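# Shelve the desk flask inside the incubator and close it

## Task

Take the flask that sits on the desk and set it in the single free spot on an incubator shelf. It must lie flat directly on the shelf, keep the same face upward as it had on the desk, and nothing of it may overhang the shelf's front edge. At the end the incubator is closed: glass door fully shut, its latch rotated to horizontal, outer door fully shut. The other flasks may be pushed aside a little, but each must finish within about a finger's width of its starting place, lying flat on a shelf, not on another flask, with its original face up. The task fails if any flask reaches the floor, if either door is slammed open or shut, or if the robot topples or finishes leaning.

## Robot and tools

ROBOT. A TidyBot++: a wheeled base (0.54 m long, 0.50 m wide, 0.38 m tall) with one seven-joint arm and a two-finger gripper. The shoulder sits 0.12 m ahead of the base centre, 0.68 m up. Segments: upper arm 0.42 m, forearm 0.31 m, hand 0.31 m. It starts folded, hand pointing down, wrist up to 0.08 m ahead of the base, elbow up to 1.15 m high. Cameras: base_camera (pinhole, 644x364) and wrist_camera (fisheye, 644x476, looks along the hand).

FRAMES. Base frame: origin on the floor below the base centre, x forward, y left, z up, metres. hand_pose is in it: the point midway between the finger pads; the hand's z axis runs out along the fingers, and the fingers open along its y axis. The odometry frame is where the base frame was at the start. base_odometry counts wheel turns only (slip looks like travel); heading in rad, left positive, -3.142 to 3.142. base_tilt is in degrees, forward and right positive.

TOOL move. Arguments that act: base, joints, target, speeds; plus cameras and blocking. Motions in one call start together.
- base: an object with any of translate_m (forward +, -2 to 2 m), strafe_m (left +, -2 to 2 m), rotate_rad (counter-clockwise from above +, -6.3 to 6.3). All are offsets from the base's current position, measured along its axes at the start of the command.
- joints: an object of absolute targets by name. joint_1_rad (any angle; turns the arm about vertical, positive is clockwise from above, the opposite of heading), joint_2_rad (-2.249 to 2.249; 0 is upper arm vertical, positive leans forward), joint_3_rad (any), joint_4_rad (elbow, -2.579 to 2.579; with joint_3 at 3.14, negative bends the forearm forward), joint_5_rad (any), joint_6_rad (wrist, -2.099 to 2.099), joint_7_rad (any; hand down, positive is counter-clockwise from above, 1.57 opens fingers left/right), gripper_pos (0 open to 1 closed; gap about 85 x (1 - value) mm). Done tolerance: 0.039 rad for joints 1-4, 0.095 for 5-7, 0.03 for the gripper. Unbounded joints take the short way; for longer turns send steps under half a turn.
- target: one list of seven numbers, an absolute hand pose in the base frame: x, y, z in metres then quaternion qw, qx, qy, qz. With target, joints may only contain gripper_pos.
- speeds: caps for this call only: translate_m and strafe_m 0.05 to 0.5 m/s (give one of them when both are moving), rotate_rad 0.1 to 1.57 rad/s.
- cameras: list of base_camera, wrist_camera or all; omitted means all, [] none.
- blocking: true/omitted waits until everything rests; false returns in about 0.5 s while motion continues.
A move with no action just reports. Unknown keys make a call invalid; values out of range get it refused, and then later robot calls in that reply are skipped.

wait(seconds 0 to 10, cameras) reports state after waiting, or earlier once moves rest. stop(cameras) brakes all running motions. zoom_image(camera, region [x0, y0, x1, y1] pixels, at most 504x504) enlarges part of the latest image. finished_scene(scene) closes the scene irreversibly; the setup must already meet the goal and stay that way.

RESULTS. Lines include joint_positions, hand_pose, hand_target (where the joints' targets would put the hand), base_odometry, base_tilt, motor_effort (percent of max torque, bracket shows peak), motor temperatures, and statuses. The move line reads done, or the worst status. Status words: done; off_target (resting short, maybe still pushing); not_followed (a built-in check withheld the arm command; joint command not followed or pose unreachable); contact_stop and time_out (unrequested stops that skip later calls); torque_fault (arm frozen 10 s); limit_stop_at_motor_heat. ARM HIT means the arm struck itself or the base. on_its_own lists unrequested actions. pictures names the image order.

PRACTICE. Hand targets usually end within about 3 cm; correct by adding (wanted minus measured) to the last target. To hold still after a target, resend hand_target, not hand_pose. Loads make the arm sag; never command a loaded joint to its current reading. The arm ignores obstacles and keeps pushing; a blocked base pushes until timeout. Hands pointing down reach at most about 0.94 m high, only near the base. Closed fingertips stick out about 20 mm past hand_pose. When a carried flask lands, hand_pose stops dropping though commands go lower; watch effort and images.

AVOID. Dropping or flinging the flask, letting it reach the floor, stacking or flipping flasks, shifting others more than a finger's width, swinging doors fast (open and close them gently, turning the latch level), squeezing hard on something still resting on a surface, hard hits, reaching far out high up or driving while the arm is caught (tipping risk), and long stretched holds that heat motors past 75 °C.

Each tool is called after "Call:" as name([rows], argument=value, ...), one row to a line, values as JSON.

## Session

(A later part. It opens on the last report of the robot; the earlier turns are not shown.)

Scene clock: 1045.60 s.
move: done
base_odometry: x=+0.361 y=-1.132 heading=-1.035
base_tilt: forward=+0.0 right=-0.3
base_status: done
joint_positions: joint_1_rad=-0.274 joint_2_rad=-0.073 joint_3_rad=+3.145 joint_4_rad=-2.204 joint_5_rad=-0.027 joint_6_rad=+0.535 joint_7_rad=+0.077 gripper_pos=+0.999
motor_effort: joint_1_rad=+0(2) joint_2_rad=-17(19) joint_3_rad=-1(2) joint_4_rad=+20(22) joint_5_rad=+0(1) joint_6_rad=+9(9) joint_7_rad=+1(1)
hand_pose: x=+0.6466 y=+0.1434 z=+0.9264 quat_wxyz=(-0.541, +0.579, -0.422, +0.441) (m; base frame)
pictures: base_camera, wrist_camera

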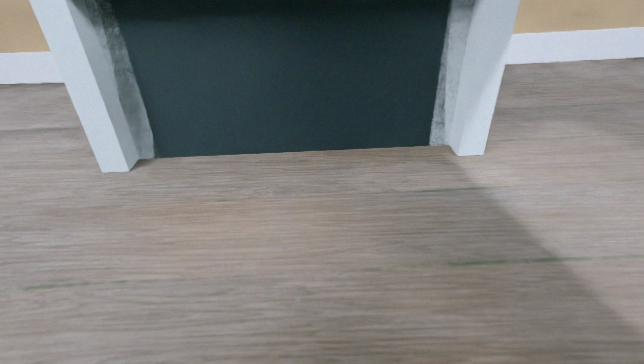

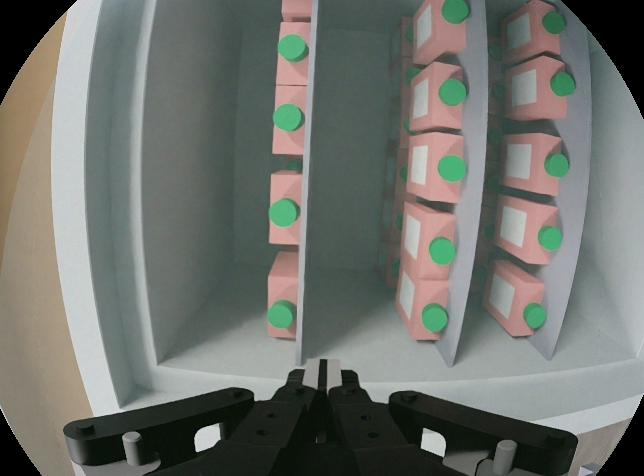

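Call:
move(base={"translate_m": -0.35, "strafe_m": -0.1}, joints={"joint_7_rad": 1.57}, speeds={"translate_m": 0.25})

Call:
zoom_image(camera="wrist_camera", region=[80, 50, 580, 400])

Scene clock: 1066.53 s.
move: done
base_odometry: x=+0.096 y=-0.882 heading=-1.035
base_tilt: forward=+0.0 right=-0.3
base_status: done
joint_positions: joint_1_rad=-0.274 joint_2_rad=-0.073 joint_3_rad=+3.145 joint_4_rad=-2.205 joint_5_rad=-0.027 joint_6_rad=+0.536 joint_7_rad=+1.494 gripper_pos=+0.999
joint_status: all done
motor_effort: joint_1_rad=-1(2) joint_2_rad=-17(20) joint_3_rad=-2(2) joint_4_rad=+20(21) joint_5_rad=+0(1) joint_6_rad=+9(9) joint_7_rad=+0(1)
hand_pose: x=+0.6466 y=+0.1434 z=+0.9262 quat_wxyz=(-0.124, +0.714, +0.056, +0.687) (m; base frame)
pictures: base_camera, wrist_camera

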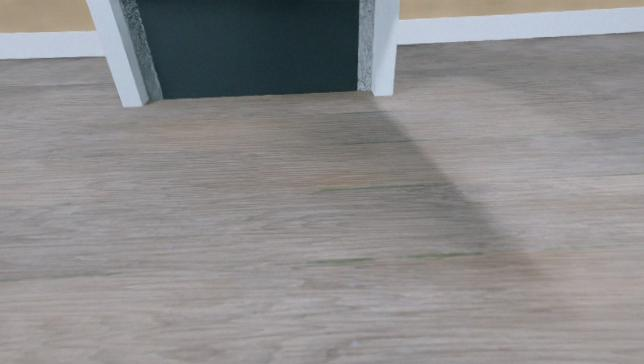

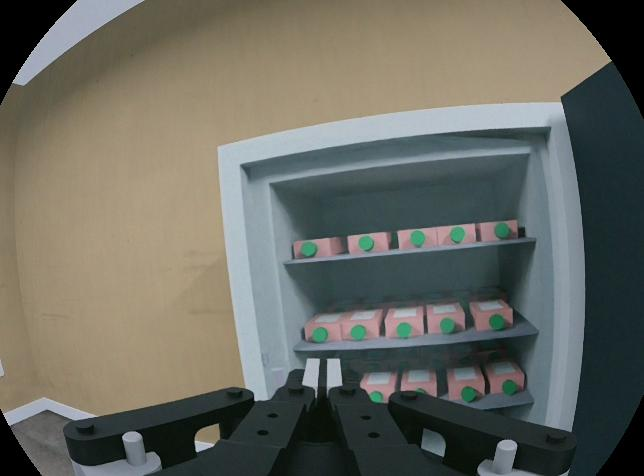

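Scaled by 1.008.

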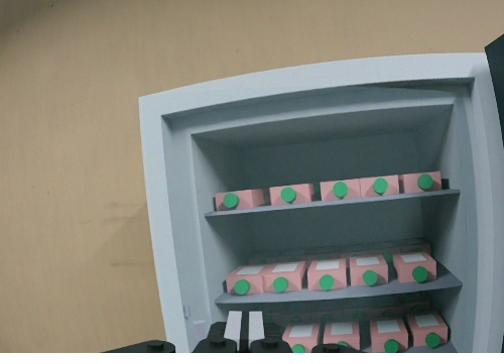

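Call:
move(base={"translate_m": -0.1}, joints={"joint_1_rad": 0.0, "joint_6_rad": 0.0, "joint_7_rad": 1.6})

Call:
zoom_image(camera="wrist_camera", region=[80, 0, 580, 370])

Scene clock: 1073.87 s.
move: done
base_odometry: x=+0.045 y=-0.796 heading=-1.035
base_tilt: forward=+0.1 right=-0.3
base_status: done
joint_positions: joint_1_rad=-0.013 joint_2_rad=-0.075 joint_3_rad=+3.145 joint_4_rad=-2.207 joint_5_rad=-0.027 joint_6_rad=+0.055 joint_7_rad=+1.522 gripper_pos=+0.999
joint_status: all done
motor_effort: joint_1_rad=-1(2) joint_2_rad=-16(20) joint_3_rad=+0(2) joint_4_rad=+18(21) joint_5_rad=+0(1) joint_6_rad=+8(10) joint_7_rad=+1(1)
hand_pose: x=+0.6258 y=+0.0058 z=+0.7830 quat_wxyz=(-0.021, +0.861, -0.029, +0.507) (m; base frame)
pictures: base_camera, wrist_camera

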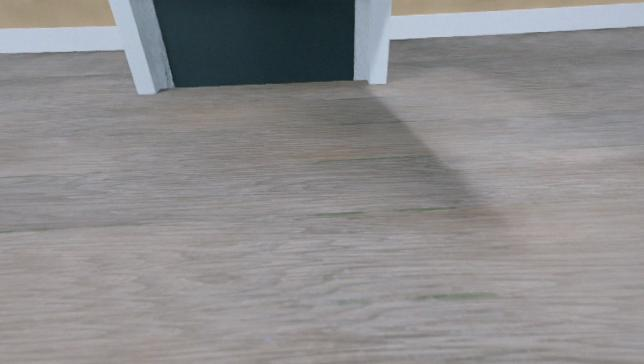

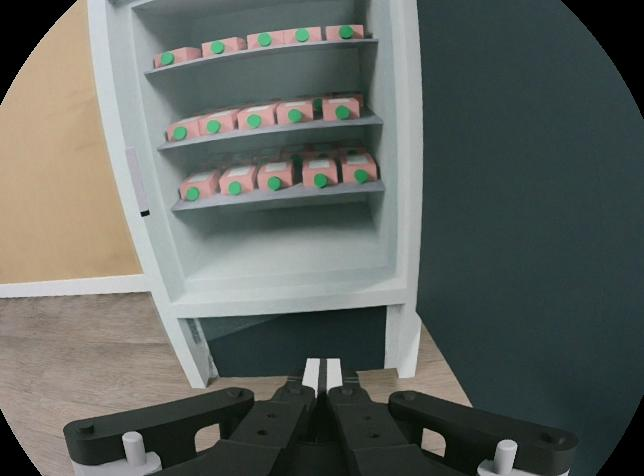

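Scaled by 1.008.

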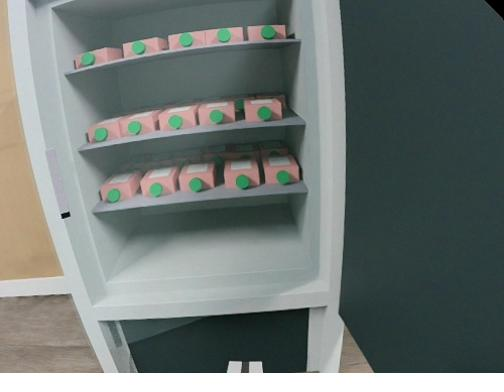

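Call:
move(base={"strafe_m": 0.18}, joints={"joint_1_rad": 0.02, "joint_6_rad": 0.60}, speeds={"strafe_m": 0.2}, cameras=[])

Call:
move(base={"translate_m": 0.42}, speeds={"translate_m": 0.08})

Scene clock: 1094.63 s.
move: done
base_status: done
joint_status: all done
motor_effort: joint_1_rad=-1(3) joint_2_rad=-17(18) joint_3_rad=-1(3) joint_4_rad=+20(21) joint_5_rad=+0(1) joint_6_rad=+9(10) joint_7_rad=+1(1)
pictures: none

Scene clock: 1100.40 s.
move: done
base_odometry: x=+0.415 y=-1.065 heading=-1.034
base_tilt: forward=+0.0 right=-0.4
base_status: done
joint_positions: joint_1_rad=+0.007 joint_2_rad=-0.073 joint_3_rad=+3.145 joint_4_rad=-2.211 joint_5_rad=-0.027 joint_6_rad=+0.561 joint_7_rad=+1.523 gripper_pos=+0.999
motor_effort: joint_1_rad=+0(1) joint_2_rad=-16(19) joint_3_rad=-1(2) joint_4_rad=+20(21) joint_5_rad=+0(1) joint_6_rad=+9(9) joint_7_rad=+0(1)
hand_pose: x=+0.6647 y=-0.0089 z=+0.9305 quat_wxyz=(-0.016, +0.709, -0.034, +0.705) (m; base frame)
pictures: base_camera, wrist_camera

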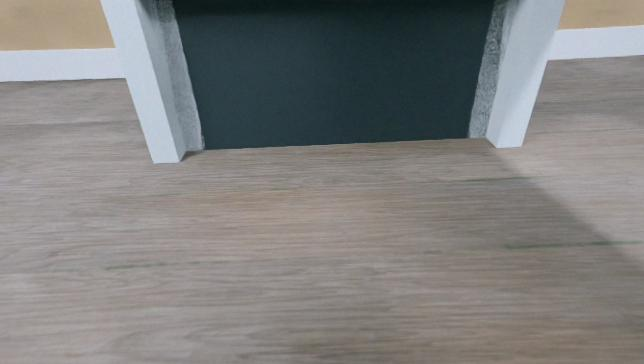

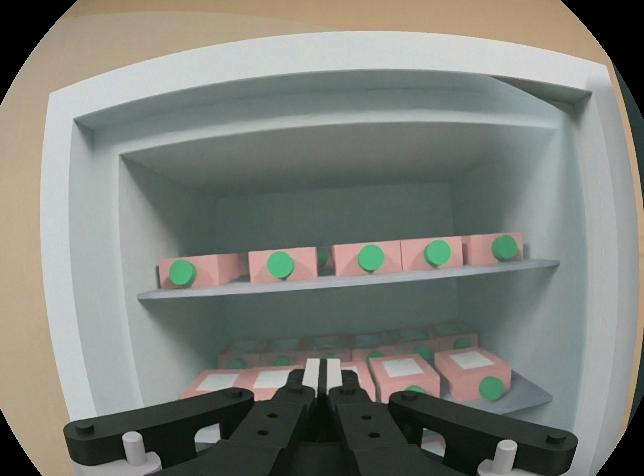

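Call:
move(base={"translate_m": 0.1}, speeds={"translate_m": 0.06})

Call:
zoom_image(camera="wrist_camera", region=[40, 20, 540, 420])

Scene clock: 1107.67 s.
move: done
base_odometry: x=+0.466 y=-1.151 heading=-1.034
base_tilt: forward=+0.1 right=-0.3
base_status: done
joint_positions: joint_1_rad=+0.008 joint_2_rad=-0.073 joint_3_rad=+3.145 joint_4_rad=-2.212 joint_5_rad=-0.027 joint_6_rad=+0.561 joint_7_rad=+1.523 gripper_pos=+0.999
motor_effort: joint_1_rad=+0(1) joint_2_rad=-17(20) joint_3_rad=+0(2) joint_4_rad=+20(22) joint_5_rad=+0(1) joint_6_rad=+9(10) joint_7_rad=+1(1)
hand_pose: x=+0.6646 y=-0.0090 z=+0.9301 quat_wxyz=(-0.016, +0.709, -0.034, +0.704) (m; base frame)
pictures: base_camera, wrist_camera

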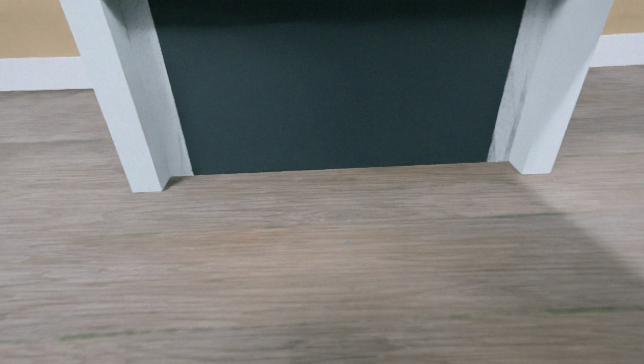

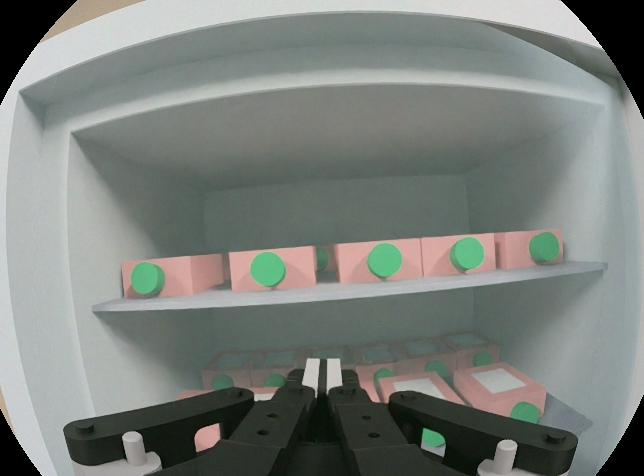

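Scaled by 1.008.

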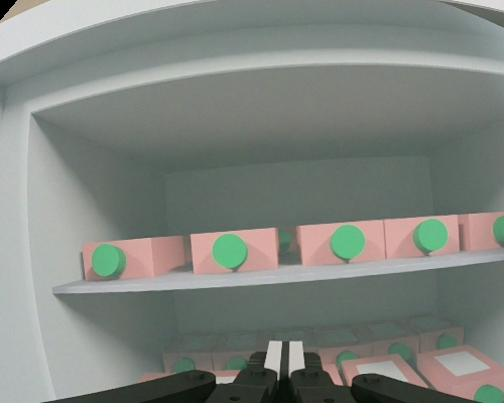

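Call:
move(base={"translate_m": 0.05}, speeds={"translate_m": 0.05}, cameras=["wrist_camera"])

Call:
move(base={"translate_m": 0.03}, speeds={"translate_m": 0.05})

Scene clock: 1120.67 s.
move: done
base_status: done
motor_effort: joint_1_rad=+0(1) joint_2_rad=-16(19) joint_3_rad=+0(2) joint_4_rad=+19(22) joint_5_rad=+1(1) joint_6_rad=+9(10) joint_7_rad=+0(1)
pictures: wrist_camera

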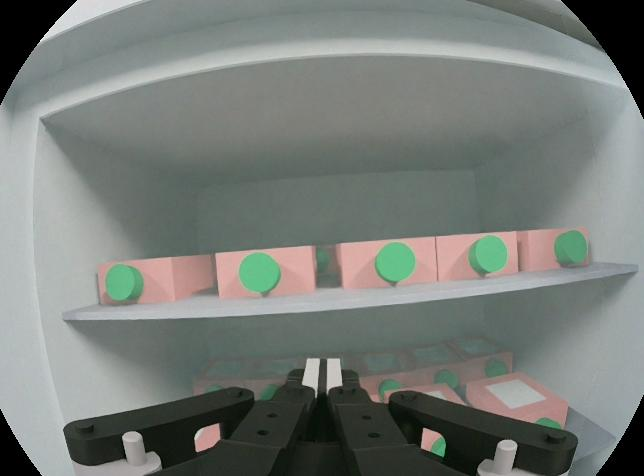

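Scene clock: 1121.73 s.
move: done
base_odometry: x=+0.507 y=-1.219 heading=-1.034
base_tilt: forward=+0.1 right=-0.2
base_status: done
joint_positions: joint_1_rad=+0.008 joint_2_rad=-0.073 joint_3_rad=+3.145 joint_4_rad=-2.213 joint_5_rad=-0.027 joint_6_rad=+0.562 joint_7_rad=+1.523 gripper_pos=+0.999
motor_effort: joint_1_rad=-1(1) joint_2_rad=-17(20) joint_3_rad=+0(1) joint_4_rad=+20(21) joint_5_rad=+0(1) joint_6_rad=+9(9) joint_7_rad=+1(1)
hand_pose: x=+0.6644 y=-0.0090 z=+0.9297 quat_wxyz=(-0.016, +0.709, -0.034, +0.704) (m; base frame)
pictures: base_camera, wrist_camera

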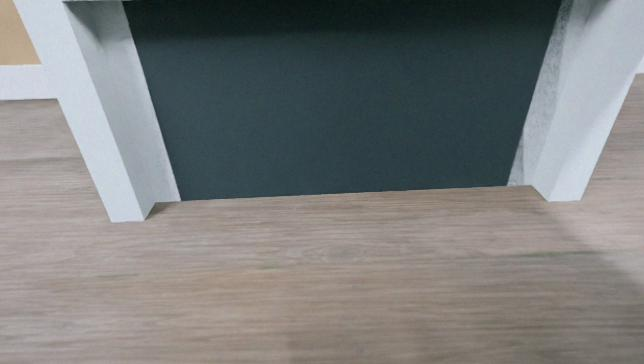

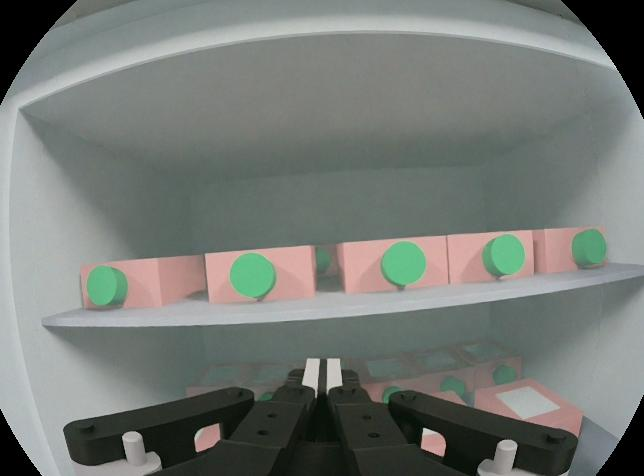

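Call:
move(base={"translate_m": 0.02}, speeds={"translate_m": 0.05}, cameras=[])

Call:
move(base={"translate_m": 0.015}, speeds={"translate_m": 0.05})

Scene clock: 1131.17 s.
move: done
base_status: done
motor_effort: joint_1_rad=+0(1) joint_2_rad=-17(19) joint_3_rad=-1(1) joint_4_rad=+19(22) joint_5_rad=+0(1) joint_6_rad=+9(10) joint_7_rad=+1(1)
pictures: none

Scene clock: 1131.90 s.
move: done
base_odometry: x=+0.525 y=-1.249 heading=-1.034
base_tilt: forward=+0.0 right=-0.3
base_status: done
joint_positions: joint_1_rad=+0.008 joint_2_rad=-0.073 joint_3_rad=+3.145 joint_4_rad=-2.215 joint_5_rad=-0.027 joint_6_rad=+0.563 joint_7_rad=+1.523 gripper_pos=+0.999
motor_effort: joint_1_rad=+0(1) joint_2_rad=-17(18) joint_3_rad=-1(1) joint_4_rad=+20(24) joint_5_rad=+0(1) joint_6_rad=+9(10) joint_7_rad=+1(1)
hand_pose: x=+0.6638 y=-0.0091 z=+0.9289 quat_wxyz=(-0.016, +0.709, -0.034, +0.704) (m; base frame)
pictures: base_camera, wrist_camera

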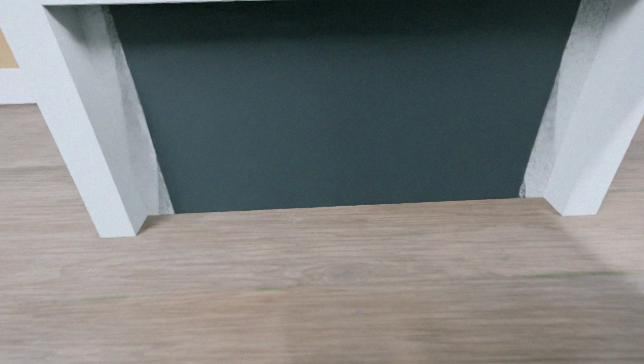

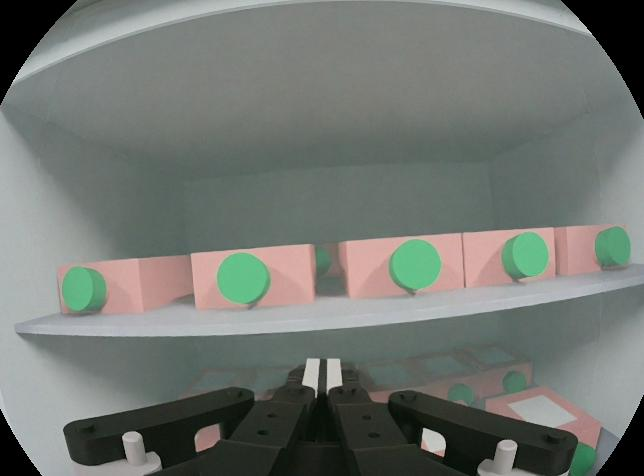

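Call:
move(base={"translate_m": -0.5}, speeds={"translate_m": 0.3}, cameras=[])

Call:
move(joints={"joint_6_rad": 0.1})

Call:
zoom_image(camera="wrist_camera", region=[80, 0, 580, 370])

Scene clock: 1140.23 s.
move: done
base_status: done
motor_effort: joint_1_rad=+0(2) joint_2_rad=-17(19) joint_3_rad=-1(2) joint_4_rad=+20(21) joint_5_rad=+0(1) joint_6_rad=+9(10) joint_7_rad=+1(1)
pictures: none

Scene clock: 1141.10 s.
move: done
base_odometry: x=+0.269 y=-0.820 heading=-1.034
base_tilt: forward=+0.0 right=-0.3
joint_positions: joint_1_rad=+0.010 joint_2_rad=-0.072 joint_3_rad=+3.144 joint_4_rad=-2.213 joint_5_rad=-0.027 joint_6_rad=+0.139 joint_7_rad=+1.523 gripper_pos=+0.999
joint_status: all done
motor_effort: joint_1_rad=+0(1) joint_2_rad=-16(18) joint_3_rad=-1(1) joint_4_rad=+19(21) joint_5_rad=+0(1) joint_6_rad=+8(10) joint_7_rad=+0(1)
hand_pose: x=+0.6360 y=-0.0063 z=+0.8017 quat_wxyz=(-0.015, +0.841, -0.038, +0.539) (m; base frame)
pictures: base_camera, wrist_camera

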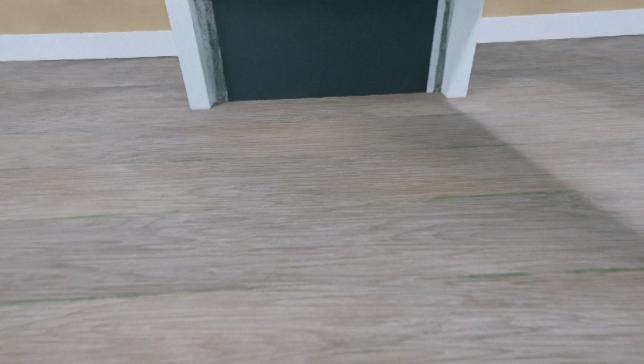

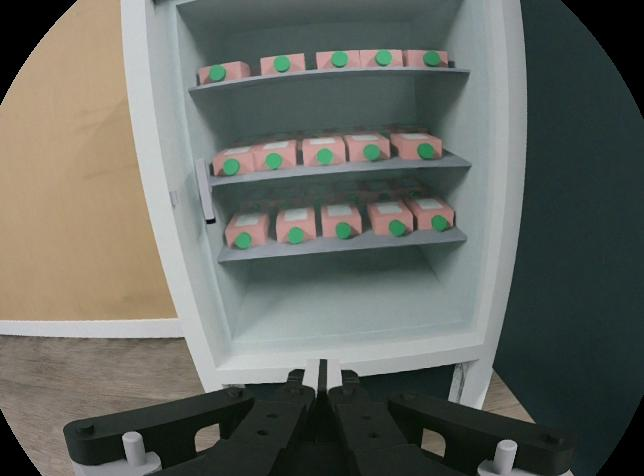

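Scaled by 1.008.

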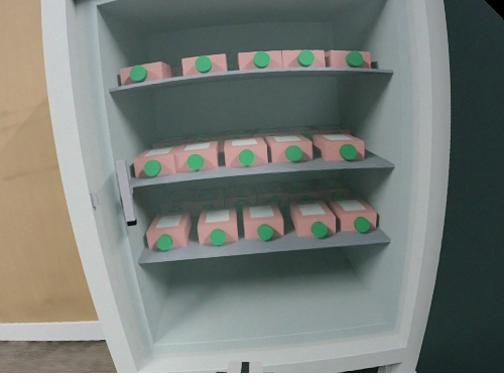

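Call:
move(base={"strafe_m": 0.14}, joints={"joint_6_rad": 0.60}, speeds={"strafe_m": 0.2}, cameras=[])

Call:
move(base={"translate_m": 0.46}, speeds={"translate_m": 0.15}, cameras=[])

Call:
move(base={"translate_m": 0.04}, speeds={"translate_m": 0.05})

Scene clock: 1167.50 s.
move: done
base_status: done
joint_status: all done
motor_effort: joint_1_rad=+0(2) joint_2_rad=-17(18) joint_3_rad=-1(3) joint_4_rad=+20(22) joint_5_rad=+0(1) joint_6_rad=+9(10) joint_7_rad=+1(1)
pictures: none

Scene clock: 1171.20 s.
move: done
base_status: done
motor_effort: joint_1_rad=-1(2) joint_2_rad=-16(20) joint_3_rad=-1(2) joint_4_rad=+20(21) joint_5_rad=+1(1) joint_6_rad=+9(10) joint_7_rad=+0(1)
pictures: none

Scene clock: 1172.40 s.
move: done
base_odometry: x=+0.646 y=-1.177 heading=-1.033
base_tilt: forward=+0.1 right=-0.4
base_status: done
joint_positions: joint_1_rad=+0.012 joint_2_rad=-0.073 joint_3_rad=+3.144 joint_4_rad=-2.215 joint_5_rad=-0.027 joint_6_rad=+0.564 joint_7_rad=+1.523 gripper_pos=+0.999
motor_effort: joint_1_rad=-1(1) joint_2_rad=-16(18) joint_3_rad=-1(2) joint_4_rad=+19(24) joint_5_rad=+1(1) joint_6_rad=+9(10) joint_7_rad=+0(1)
hand_pose: x=+0.6638 y=-0.0111 z=+0.9292 quat_wxyz=(-0.015, +0.709, -0.035, +0.704) (m; base frame)
pictures: base_camera, wrist_camera

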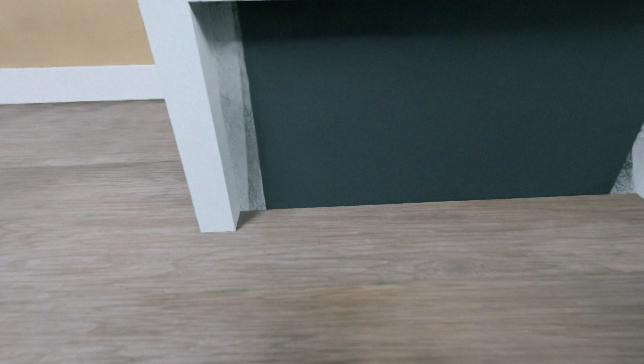

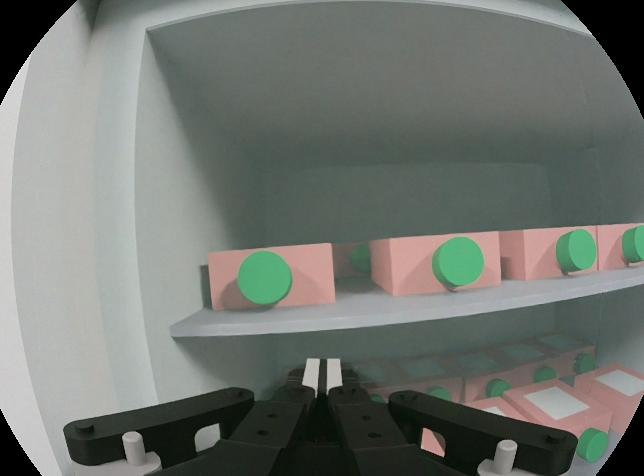

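Push a little more and watch.

Call:
move(base={"translate_m": 0.015}, speeds={"translate_m": 0.05}, cameras=["wrist_camera"])

Call:
move(base={"translate_m": 0.015}, speeds={"translate_m": 0.05})

Scene clock: 1178.40 s.
move: done
base_status: done
motor_effort: joint_1_rad=-1(2) joint_2_rad=-9(17) joint_3_rad=-1(2) joint_4_rad=+26(30) joint_5_rad=+0(1) joint_6_rad=+10(11) joint_7_rad=+1(1)
pictures: wrist_camera

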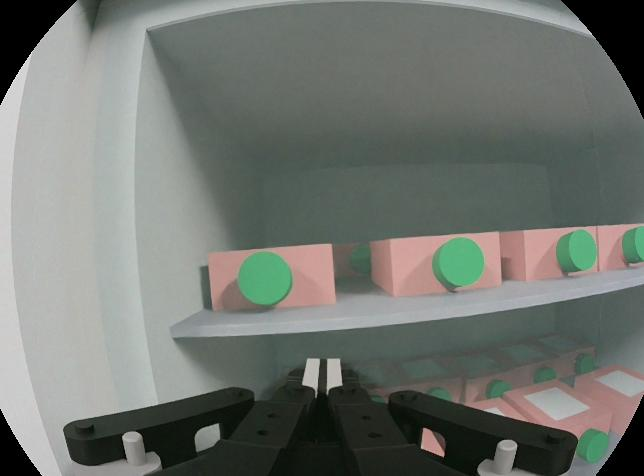

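Scene clock: 1179.23 s.
move: done
base_odometry: x=+0.661 y=-1.202 heading=-1.033
base_tilt: forward=+0.1 right=-0.3
base_status: done
joint_positions: joint_1_rad=+0.013 joint_2_rad=-0.142 joint_3_rad=+3.144 joint_4_rad=-2.279 joint_5_rad=-0.027 joint_6_rad=+0.564 joint_7_rad=+1.523 gripper_pos=+0.999
motor_effort: joint_1_rad=-2(2) joint_2_rad=-2(9) joint_3_rad=-1(2) joint_4_rad=+32(35) joint_5_rad=+1(2) joint_6_rad=+11(12) joint_7_rad=+0(1)
hand_pose: x=+0.6360 y=-0.0110 z=+0.9289 quat_wxyz=(-0.015, +0.707, -0.035, +0.706) (m; base frame)
pictures: base_camera, wrist_camera

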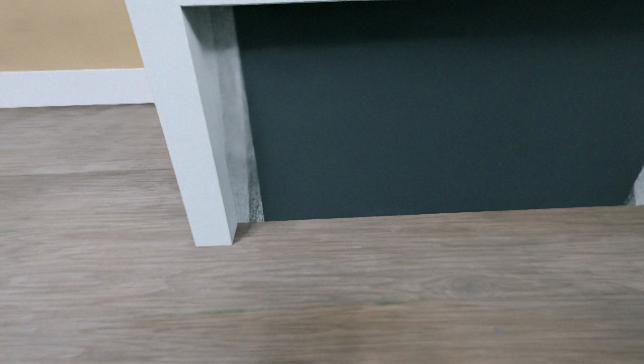

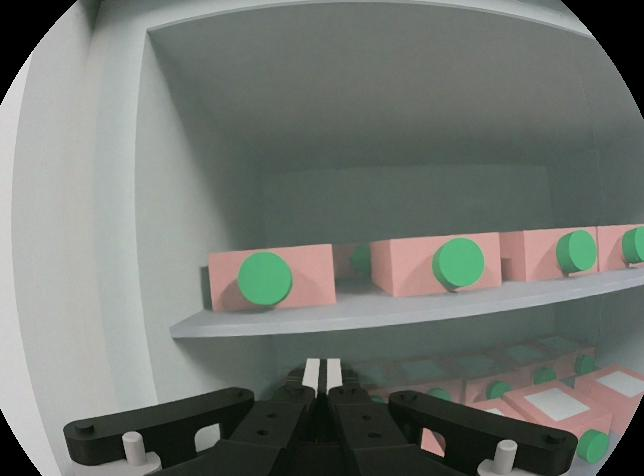

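Call:
move(base={"translate_m": -0.35}, speeds={"translate_m": 0.25}, cameras=[])

Call:
move(joints={"joint_1_rad": 0.015, "joint_2_rad": 0.50, "joint_4_rad": -2.42, "joint_6_rad": 1.37, "joint_7_rad": 1.6, "gripper_pos": 0})

Call:
zoom_image(camera="wrist_camera", region=[150, 100, 500, 400])

Scene clock: 1206.43 s.
move: done
base_status: done
motor_effort: joint_1_rad=+0(3) joint_2_rad=-17(20) joint_3_rad=-1(2) joint_4_rad=+19(29) joint_5_rad=+0(2) joint_6_rad=+9(11) joint_7_rad=+1(1)
pictures: none

Scene clock: 1208.57 s.
move: done
base_odometry: x=+0.482 y=-0.902 heading=-1.033
base_tilt: forward=+0.0 right=-0.3
joint_positions: joint_1_rad=+0.013 joint_2_rad=+0.495 joint_3_rad=+3.144 joint_4_rad=-2.405 joint_5_rad=-0.027 joint_6_rad=+1.318 joint_7_rad=+1.523 gripper_pos=+0.000
joint_status: all done
motor_effort: joint_1_rad=-1(2) joint_2_rad=-27(29) joint_3_rad=-1(2) joint_4_rad=+9(20) joint_5_rad=+1(1) joint_6_rad=+9(10) joint_7_rad=+0(1)
hand_pose: x=+0.7052 y=-0.0155 z=+0.7437 quat_wxyz=(-0.004, +0.710, -0.034, +0.703) (m; base frame)
pictures: base_camera, wrist_camera

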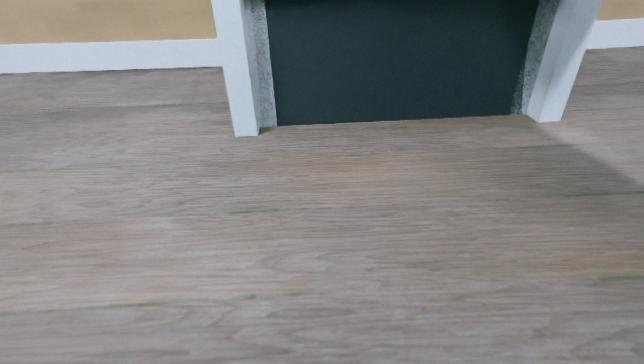

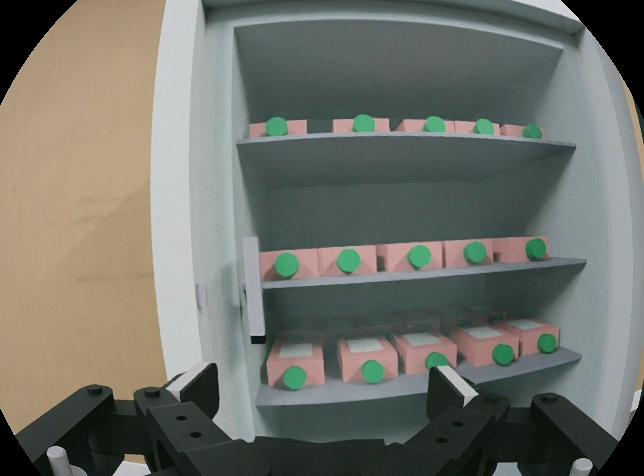

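Scaled by 1.440.

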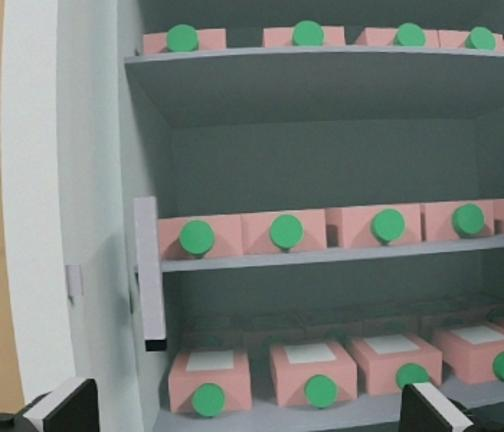

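Call:
move(base={"strafe_m": 0.055, "translate_m": 0.18}, joints={"joint_1_rad": -0.015}, speeds={"translate_m": 0.15})

Call:
zoom_image(camera="wrist_camera", region=[150, 150, 500, 450])

Scene clock: 1224.87 s.
move: done
base_odometry: x=+0.621 y=-1.028 heading=-1.033
base_tilt: forward=+0.1 right=-0.3
base_status: done
joint_positions: joint_1_rad=-0.006 joint_2_rad=+0.500 joint_3_rad=+3.144 joint_4_rad=-2.413 joint_5_rad=-0.027 joint_6_rad=+1.322 joint_7_rad=+1.523 gripper_pos=+0.000
joint_status: all done
motor_effort: joint_1_rad=-1(3) joint_2_rad=-27(29) joint_3_rad=-1(2) joint_4_rad=+10(11) joint_5_rad=+0(1) joint_6_rad=+9(9) joint_7_rad=+1(1)
hand_pose: x=+0.7032 y=-0.0039 z=+0.7389 quat_wxyz=(-0.011, +0.713, -0.027, +0.700) (m; base frame)
pictures: base_camera, wrist_camera

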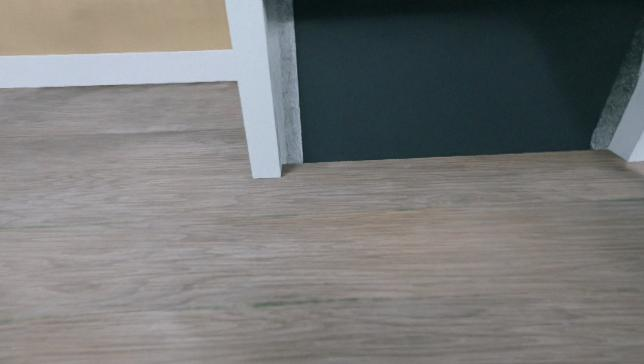

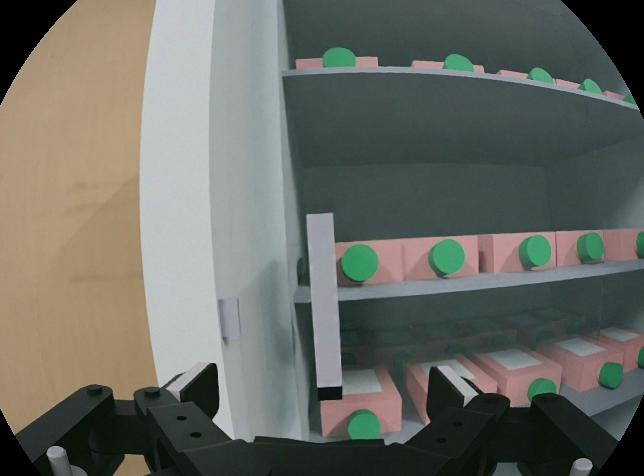

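Scaled by 1.440.

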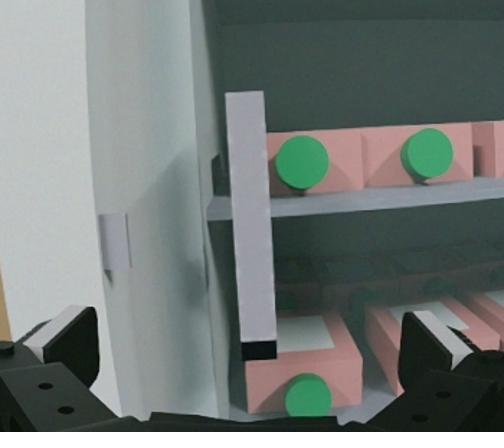

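Call:
move(joints={"joint_2_rad": 0.45, "joint_4_rad": -2.40, "joint_6_rad": 1.265})

Call:
move(base={"translate_m": 0.08}, speeds={"translate_m": 0.08})

Call:
zoom_image(camera="wrist_camera", region=[150, 150, 500, 450])

Scene clock: 1237.37 s.
move: done
joint_status: all done
motor_effort: joint_1_rad=+0(1) joint_2_rad=-27(29) joint_3_rad=-1(2) joint_4_rad=+10(10) joint_5_rad=+0(1) joint_6_rad=+9(10) joint_7_rad=+1(1)

Scene clock: 1238.87 s.
move: done
base_odometry: x=+0.663 y=-1.097 heading=-1.032
base_tilt: forward=+0.0 right=-0.3
base_status: done
joint_positions: joint_1_rad=-0.006 joint_2_rad=+0.465 joint_3_rad=+3.144 joint_4_rad=-2.409 joint_5_rad=-0.027 joint_6_rad=+1.283 joint_7_rad=+1.523 gripper_pos=+0.000
motor_effort: joint_1_rad=-1(2) joint_2_rad=-26(29) joint_3_rad=-1(2) joint_4_rad=+10(11) joint_5_rad=+0(1) joint_6_rad=+9(9) joint_7_rad=+0(1)
hand_pose: x=+0.7020 y=-0.0039 z=+0.7487 quat_wxyz=(-0.012, +0.713, -0.027, +0.700) (m; base frame)
pictures: base_camera, wrist_camera

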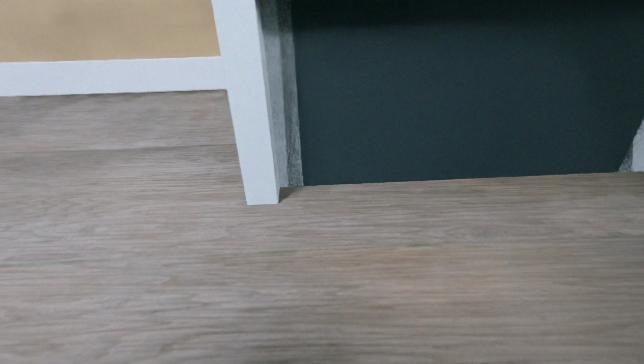

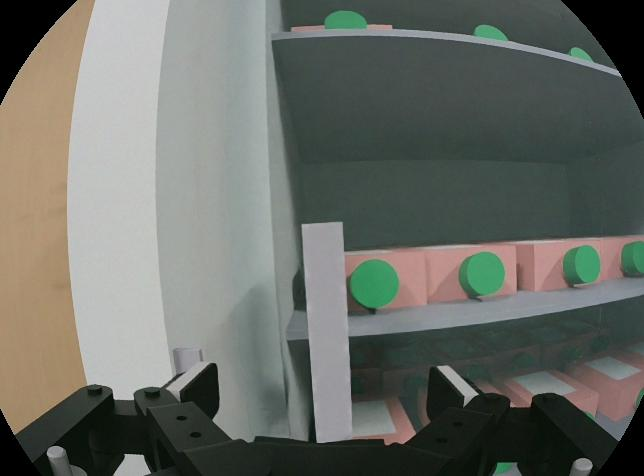

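Scaled by 1.440.

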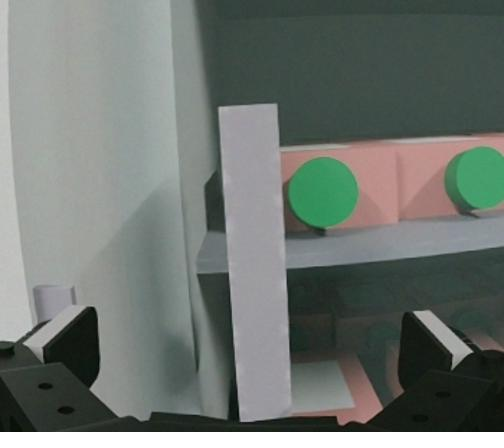

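Call:
move(joints={"joint_2_rad": 0.422, "joint_4_rad": -2.384, "joint_6_rad": 1.237})

Call:
move(base={"translate_m": 0.03}, speeds={"translate_m": 0.06})

Call:
zoom_image(camera="wrist_camera", region=[150, 150, 500, 450])

Scene clock: 1250.23 s.
move: done
joint_status: all done
motor_effort: joint_1_rad=-1(1) joint_2_rad=-27(28) joint_3_rad=-1(2) joint_4_rad=+12(12) joint_5_rad=+0(1) joint_6_rad=+9(10) joint_7_rad=+0(1)

Scene clock: 1251.27 s.
move: done
base_odometry: x=+0.678 y=-1.122 heading=-1.032
base_tilt: forward=+0.0 right=-0.3
base_status: done
joint_positions: joint_1_rad=-0.006 joint_2_rad=+0.399 joint_3_rad=+3.144 joint_4_rad=-2.464 joint_5_rad=-0.027 joint_6_rad=+1.268 joint_7_rad=+1.524 gripper_pos=+0.000
motor_effort: joint_1_rad=-1(4) joint_2_rad=-19(27) joint_3_rad=-1(4) joint_4_rad=+24(27) joint_5_rad=+0(3) joint_6_rad=+8(10) joint_7_rad=+0(1)
hand_pose: x=+0.6800 y=-0.0044 z=+0.7599 quat_wxyz=(-0.011, +0.715, -0.027, +0.699) (m; base frame)
pictures: base_camera, wrist_camera

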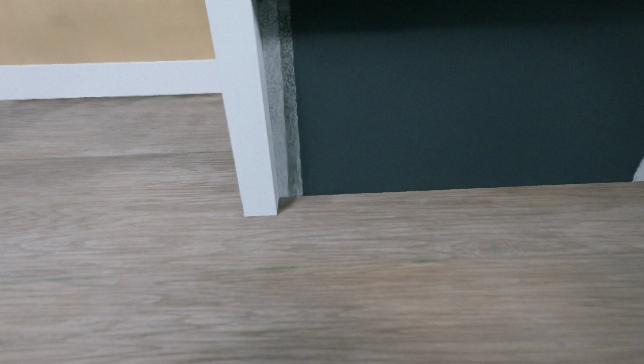

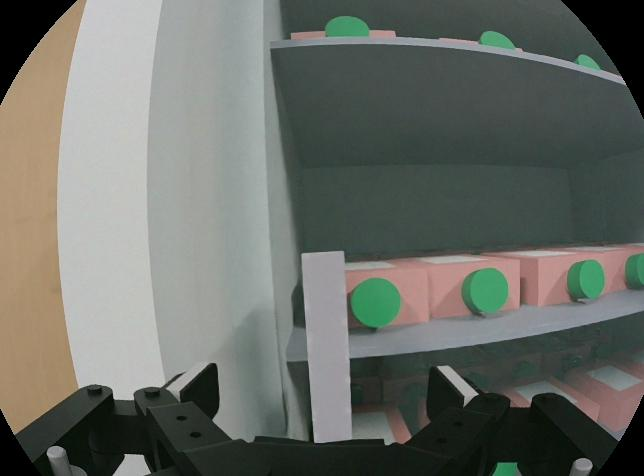

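Scaled by 1.440.

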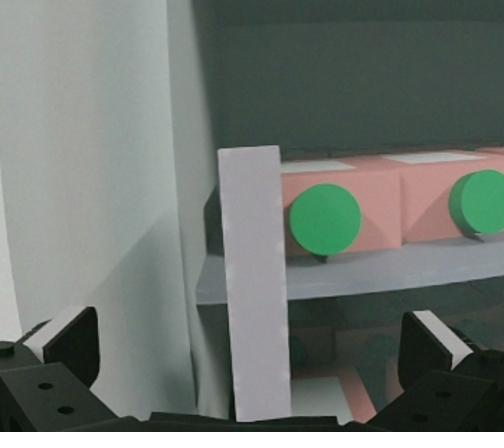

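Call:
move(base={"translate_m": -0.04}, joints={"gripper_pos": 0.55}, speeds={"translate_m": 0.1})

Call:
zoom_image(camera="wrist_camera", region=[150, 150, 500, 450])

Scene clock: 1279.43 s.
move: done
base_odometry: x=+0.657 y=-1.087 heading=-1.032
base_tilt: forward=+0.0 right=-0.3
base_status: done
joint_positions: joint_1_rad=-0.017 joint_2_rad=+0.423 joint_3_rad=+3.140 joint_4_rad=-2.394 joint_5_rad=-0.027 joint_6_rad=+1.265 joint_7_rad=+1.526 gripper_pos=+0.550
joint_status: all done
motor_effort: joint_1_rad=+0(3) joint_2_rad=-26(27) joint_3_rad=-1(2) joint_4_rad=+11(23) joint_5_rad=+1(3) joint_6_rad=+9(11) joint_7_rad=+0(1)
hand_pose: x=+0.7033 y=+0.0044 z=+0.7734 quat_wxyz=(-0.017, +0.700, -0.021, +0.714) (m; base frame)
pictures: base_camera, wrist_camera

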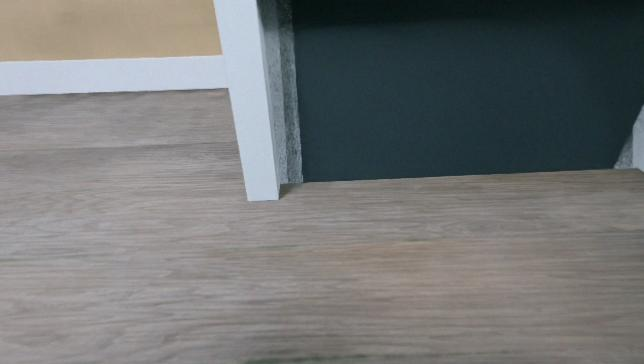

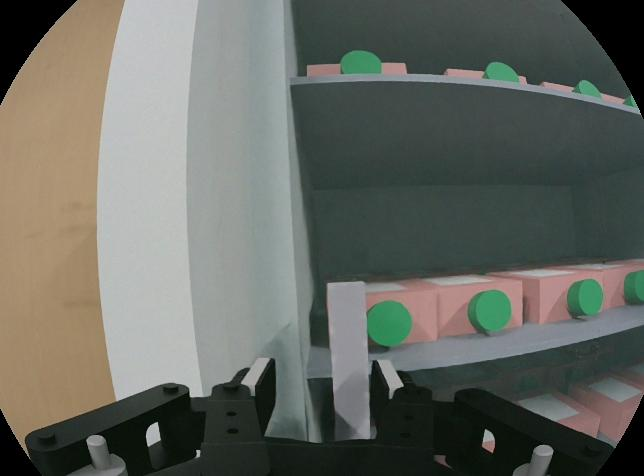

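Scaled by 1.440.

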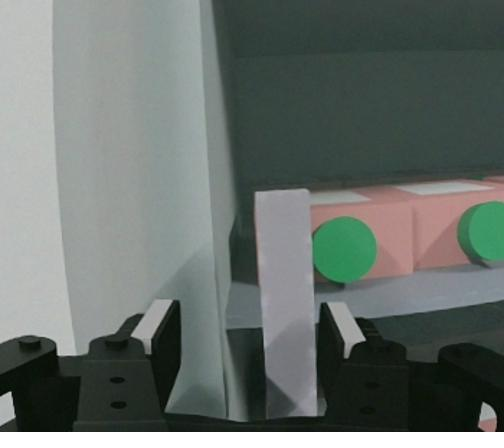

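Call:
move(joints={"joint_1_rad": 0.02, "joint_6_rad": 1.20})

Call:
zoom_image(camera="wrist_camera", region=[150, 150, 500, 450])

Scene clock: 1286.30 s.
move: done
base_odometry: x=+0.657 y=-1.087 heading=-1.032
base_tilt: forward=+0.1 right=-0.2
joint_positions: joint_1_rad=+0.012 joint_2_rad=+0.423 joint_3_rad=+3.140 joint_4_rad=-2.394 joint_5_rad=-0.027 joint_6_rad=+1.243 joint_7_rad=+1.526 gripper_pos=+0.550
joint_status: all done
motor_effort: joint_1_rad=-1(2) joint_2_rad=-26(27) joint_3_rad=-2(2) joint_4_rad=+11(12) joint_5_rad=+0(1) joint_6_rad=+9(10) joint_7_rad=+1(1)
hand_pose: x=+0.7032 y=-0.0127 z=+0.7665 quat_wxyz=(-0.007, +0.708, -0.032, +0.706) (m; base frame)
pictures: base_camera, wrist_camera

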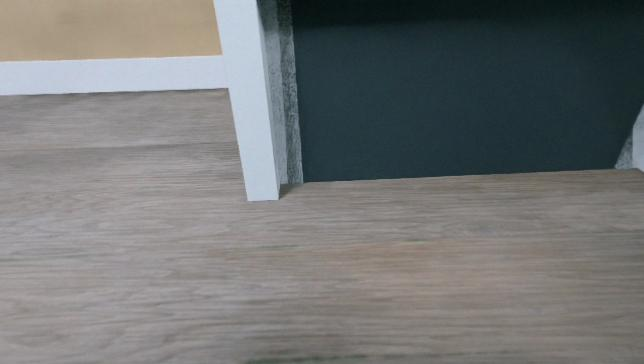

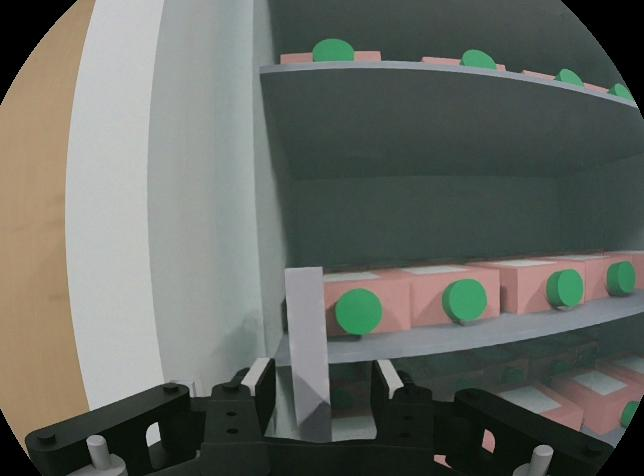

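Scaled by 1.440.

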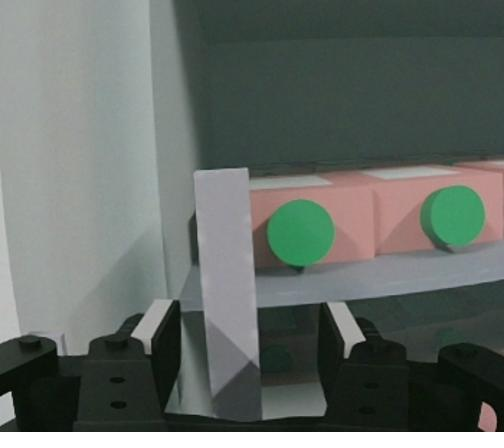

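Call:
move(base={"translate_m": 0.035, "strafe_m": 0.005}, speeds={"translate_m": 0.06})

Call:
zoom_image(camera="wrist_camera", region=[150, 150, 500, 450])

Scene clock: 1292.73 s.
move: done
base_odometry: x=+0.679 y=-1.115 heading=-1.033
base_tilt: forward=+0.1 right=-0.3
base_status: done
joint_positions: joint_1_rad=+0.012 joint_2_rad=+0.423 joint_3_rad=+3.140 joint_4_rad=-2.394 joint_5_rad=-0.027 joint_6_rad=+1.243 joint_7_rad=+1.526 gripper_pos=+0.550
motor_effort: joint_1_rad=-1(1) joint_2_rad=-26(27) joint_3_rad=-1(2) joint_4_rad=+12(17) joint_5_rad=+0(1) joint_6_rad=+9(9) joint_7_rad=+1(1)
hand_pose: x=+0.7032 y=-0.0127 z=+0.7662 quat_wxyz=(-0.007, +0.708, -0.032, +0.706) (m; base frame)
pictures: base_camera, wrist_camera

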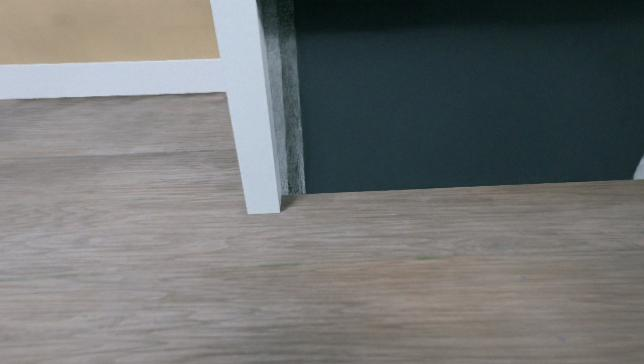

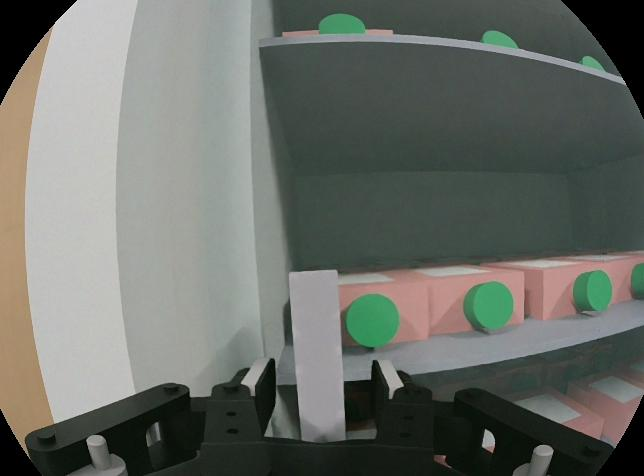

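Scaled by 1.440.

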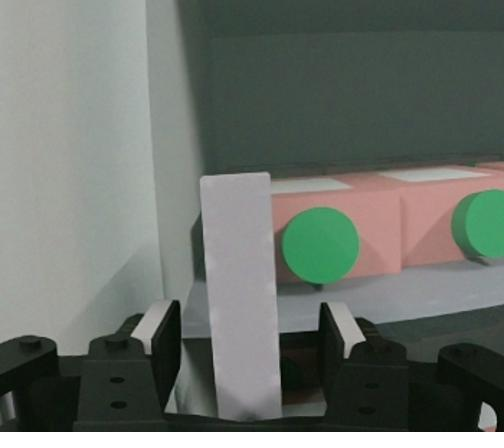

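Call:
move(joints={"joint_2_rad": 0.457, "joint_4_rad": -2.396, "joint_6_rad": 1.335})

Call:
zoom_image(camera="wrist_camera", region=[150, 150, 500, 450])

Scene clock: 1306.00 s.
move: done
base_odometry: x=+0.679 y=-1.115 heading=-1.033
base_tilt: forward=+0.1 right=-0.3
joint_positions: joint_1_rad=+0.012 joint_2_rad=+0.455 joint_3_rad=+3.140 joint_4_rad=-2.402 joint_5_rad=-0.027 joint_6_rad=+1.318 joint_7_rad=+1.526 gripper_pos=+0.550
joint_status: all done
motor_effort: joint_1_rad=+1(1) joint_2_rad=-25(27) joint_3_rad=+0(2) joint_4_rad=+12(15) joint_5_rad=-1(1) joint_6_rad=+9(10) joint_7_rad=+1(1)
hand_pose: x=+0.7031 y=-0.0129 z=+0.7683 quat_wxyz=(-0.006, +0.695, -0.031, +0.719) (m; base frame)
pictures: base_camera, wrist_camera

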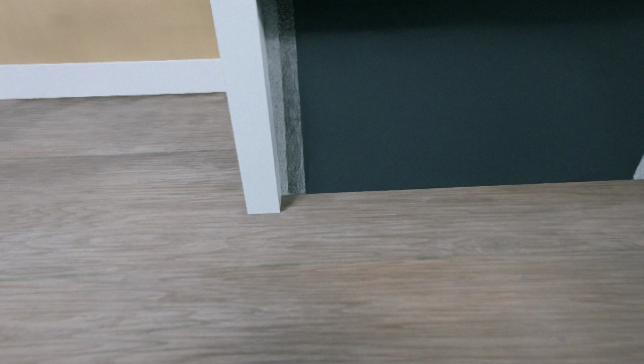

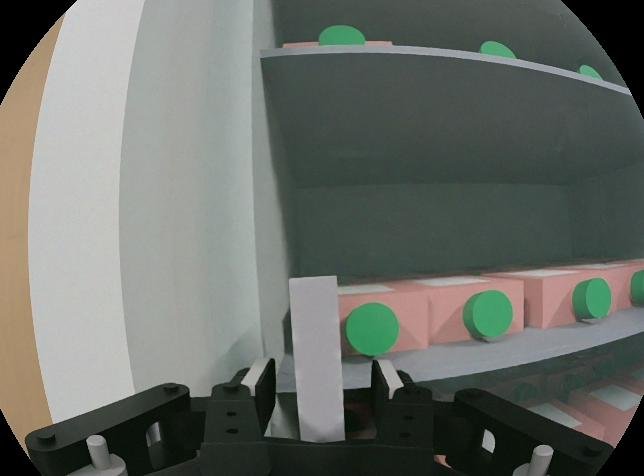

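Scaled by 1.440.

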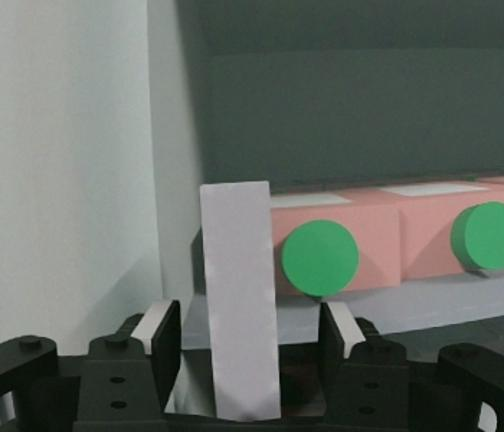

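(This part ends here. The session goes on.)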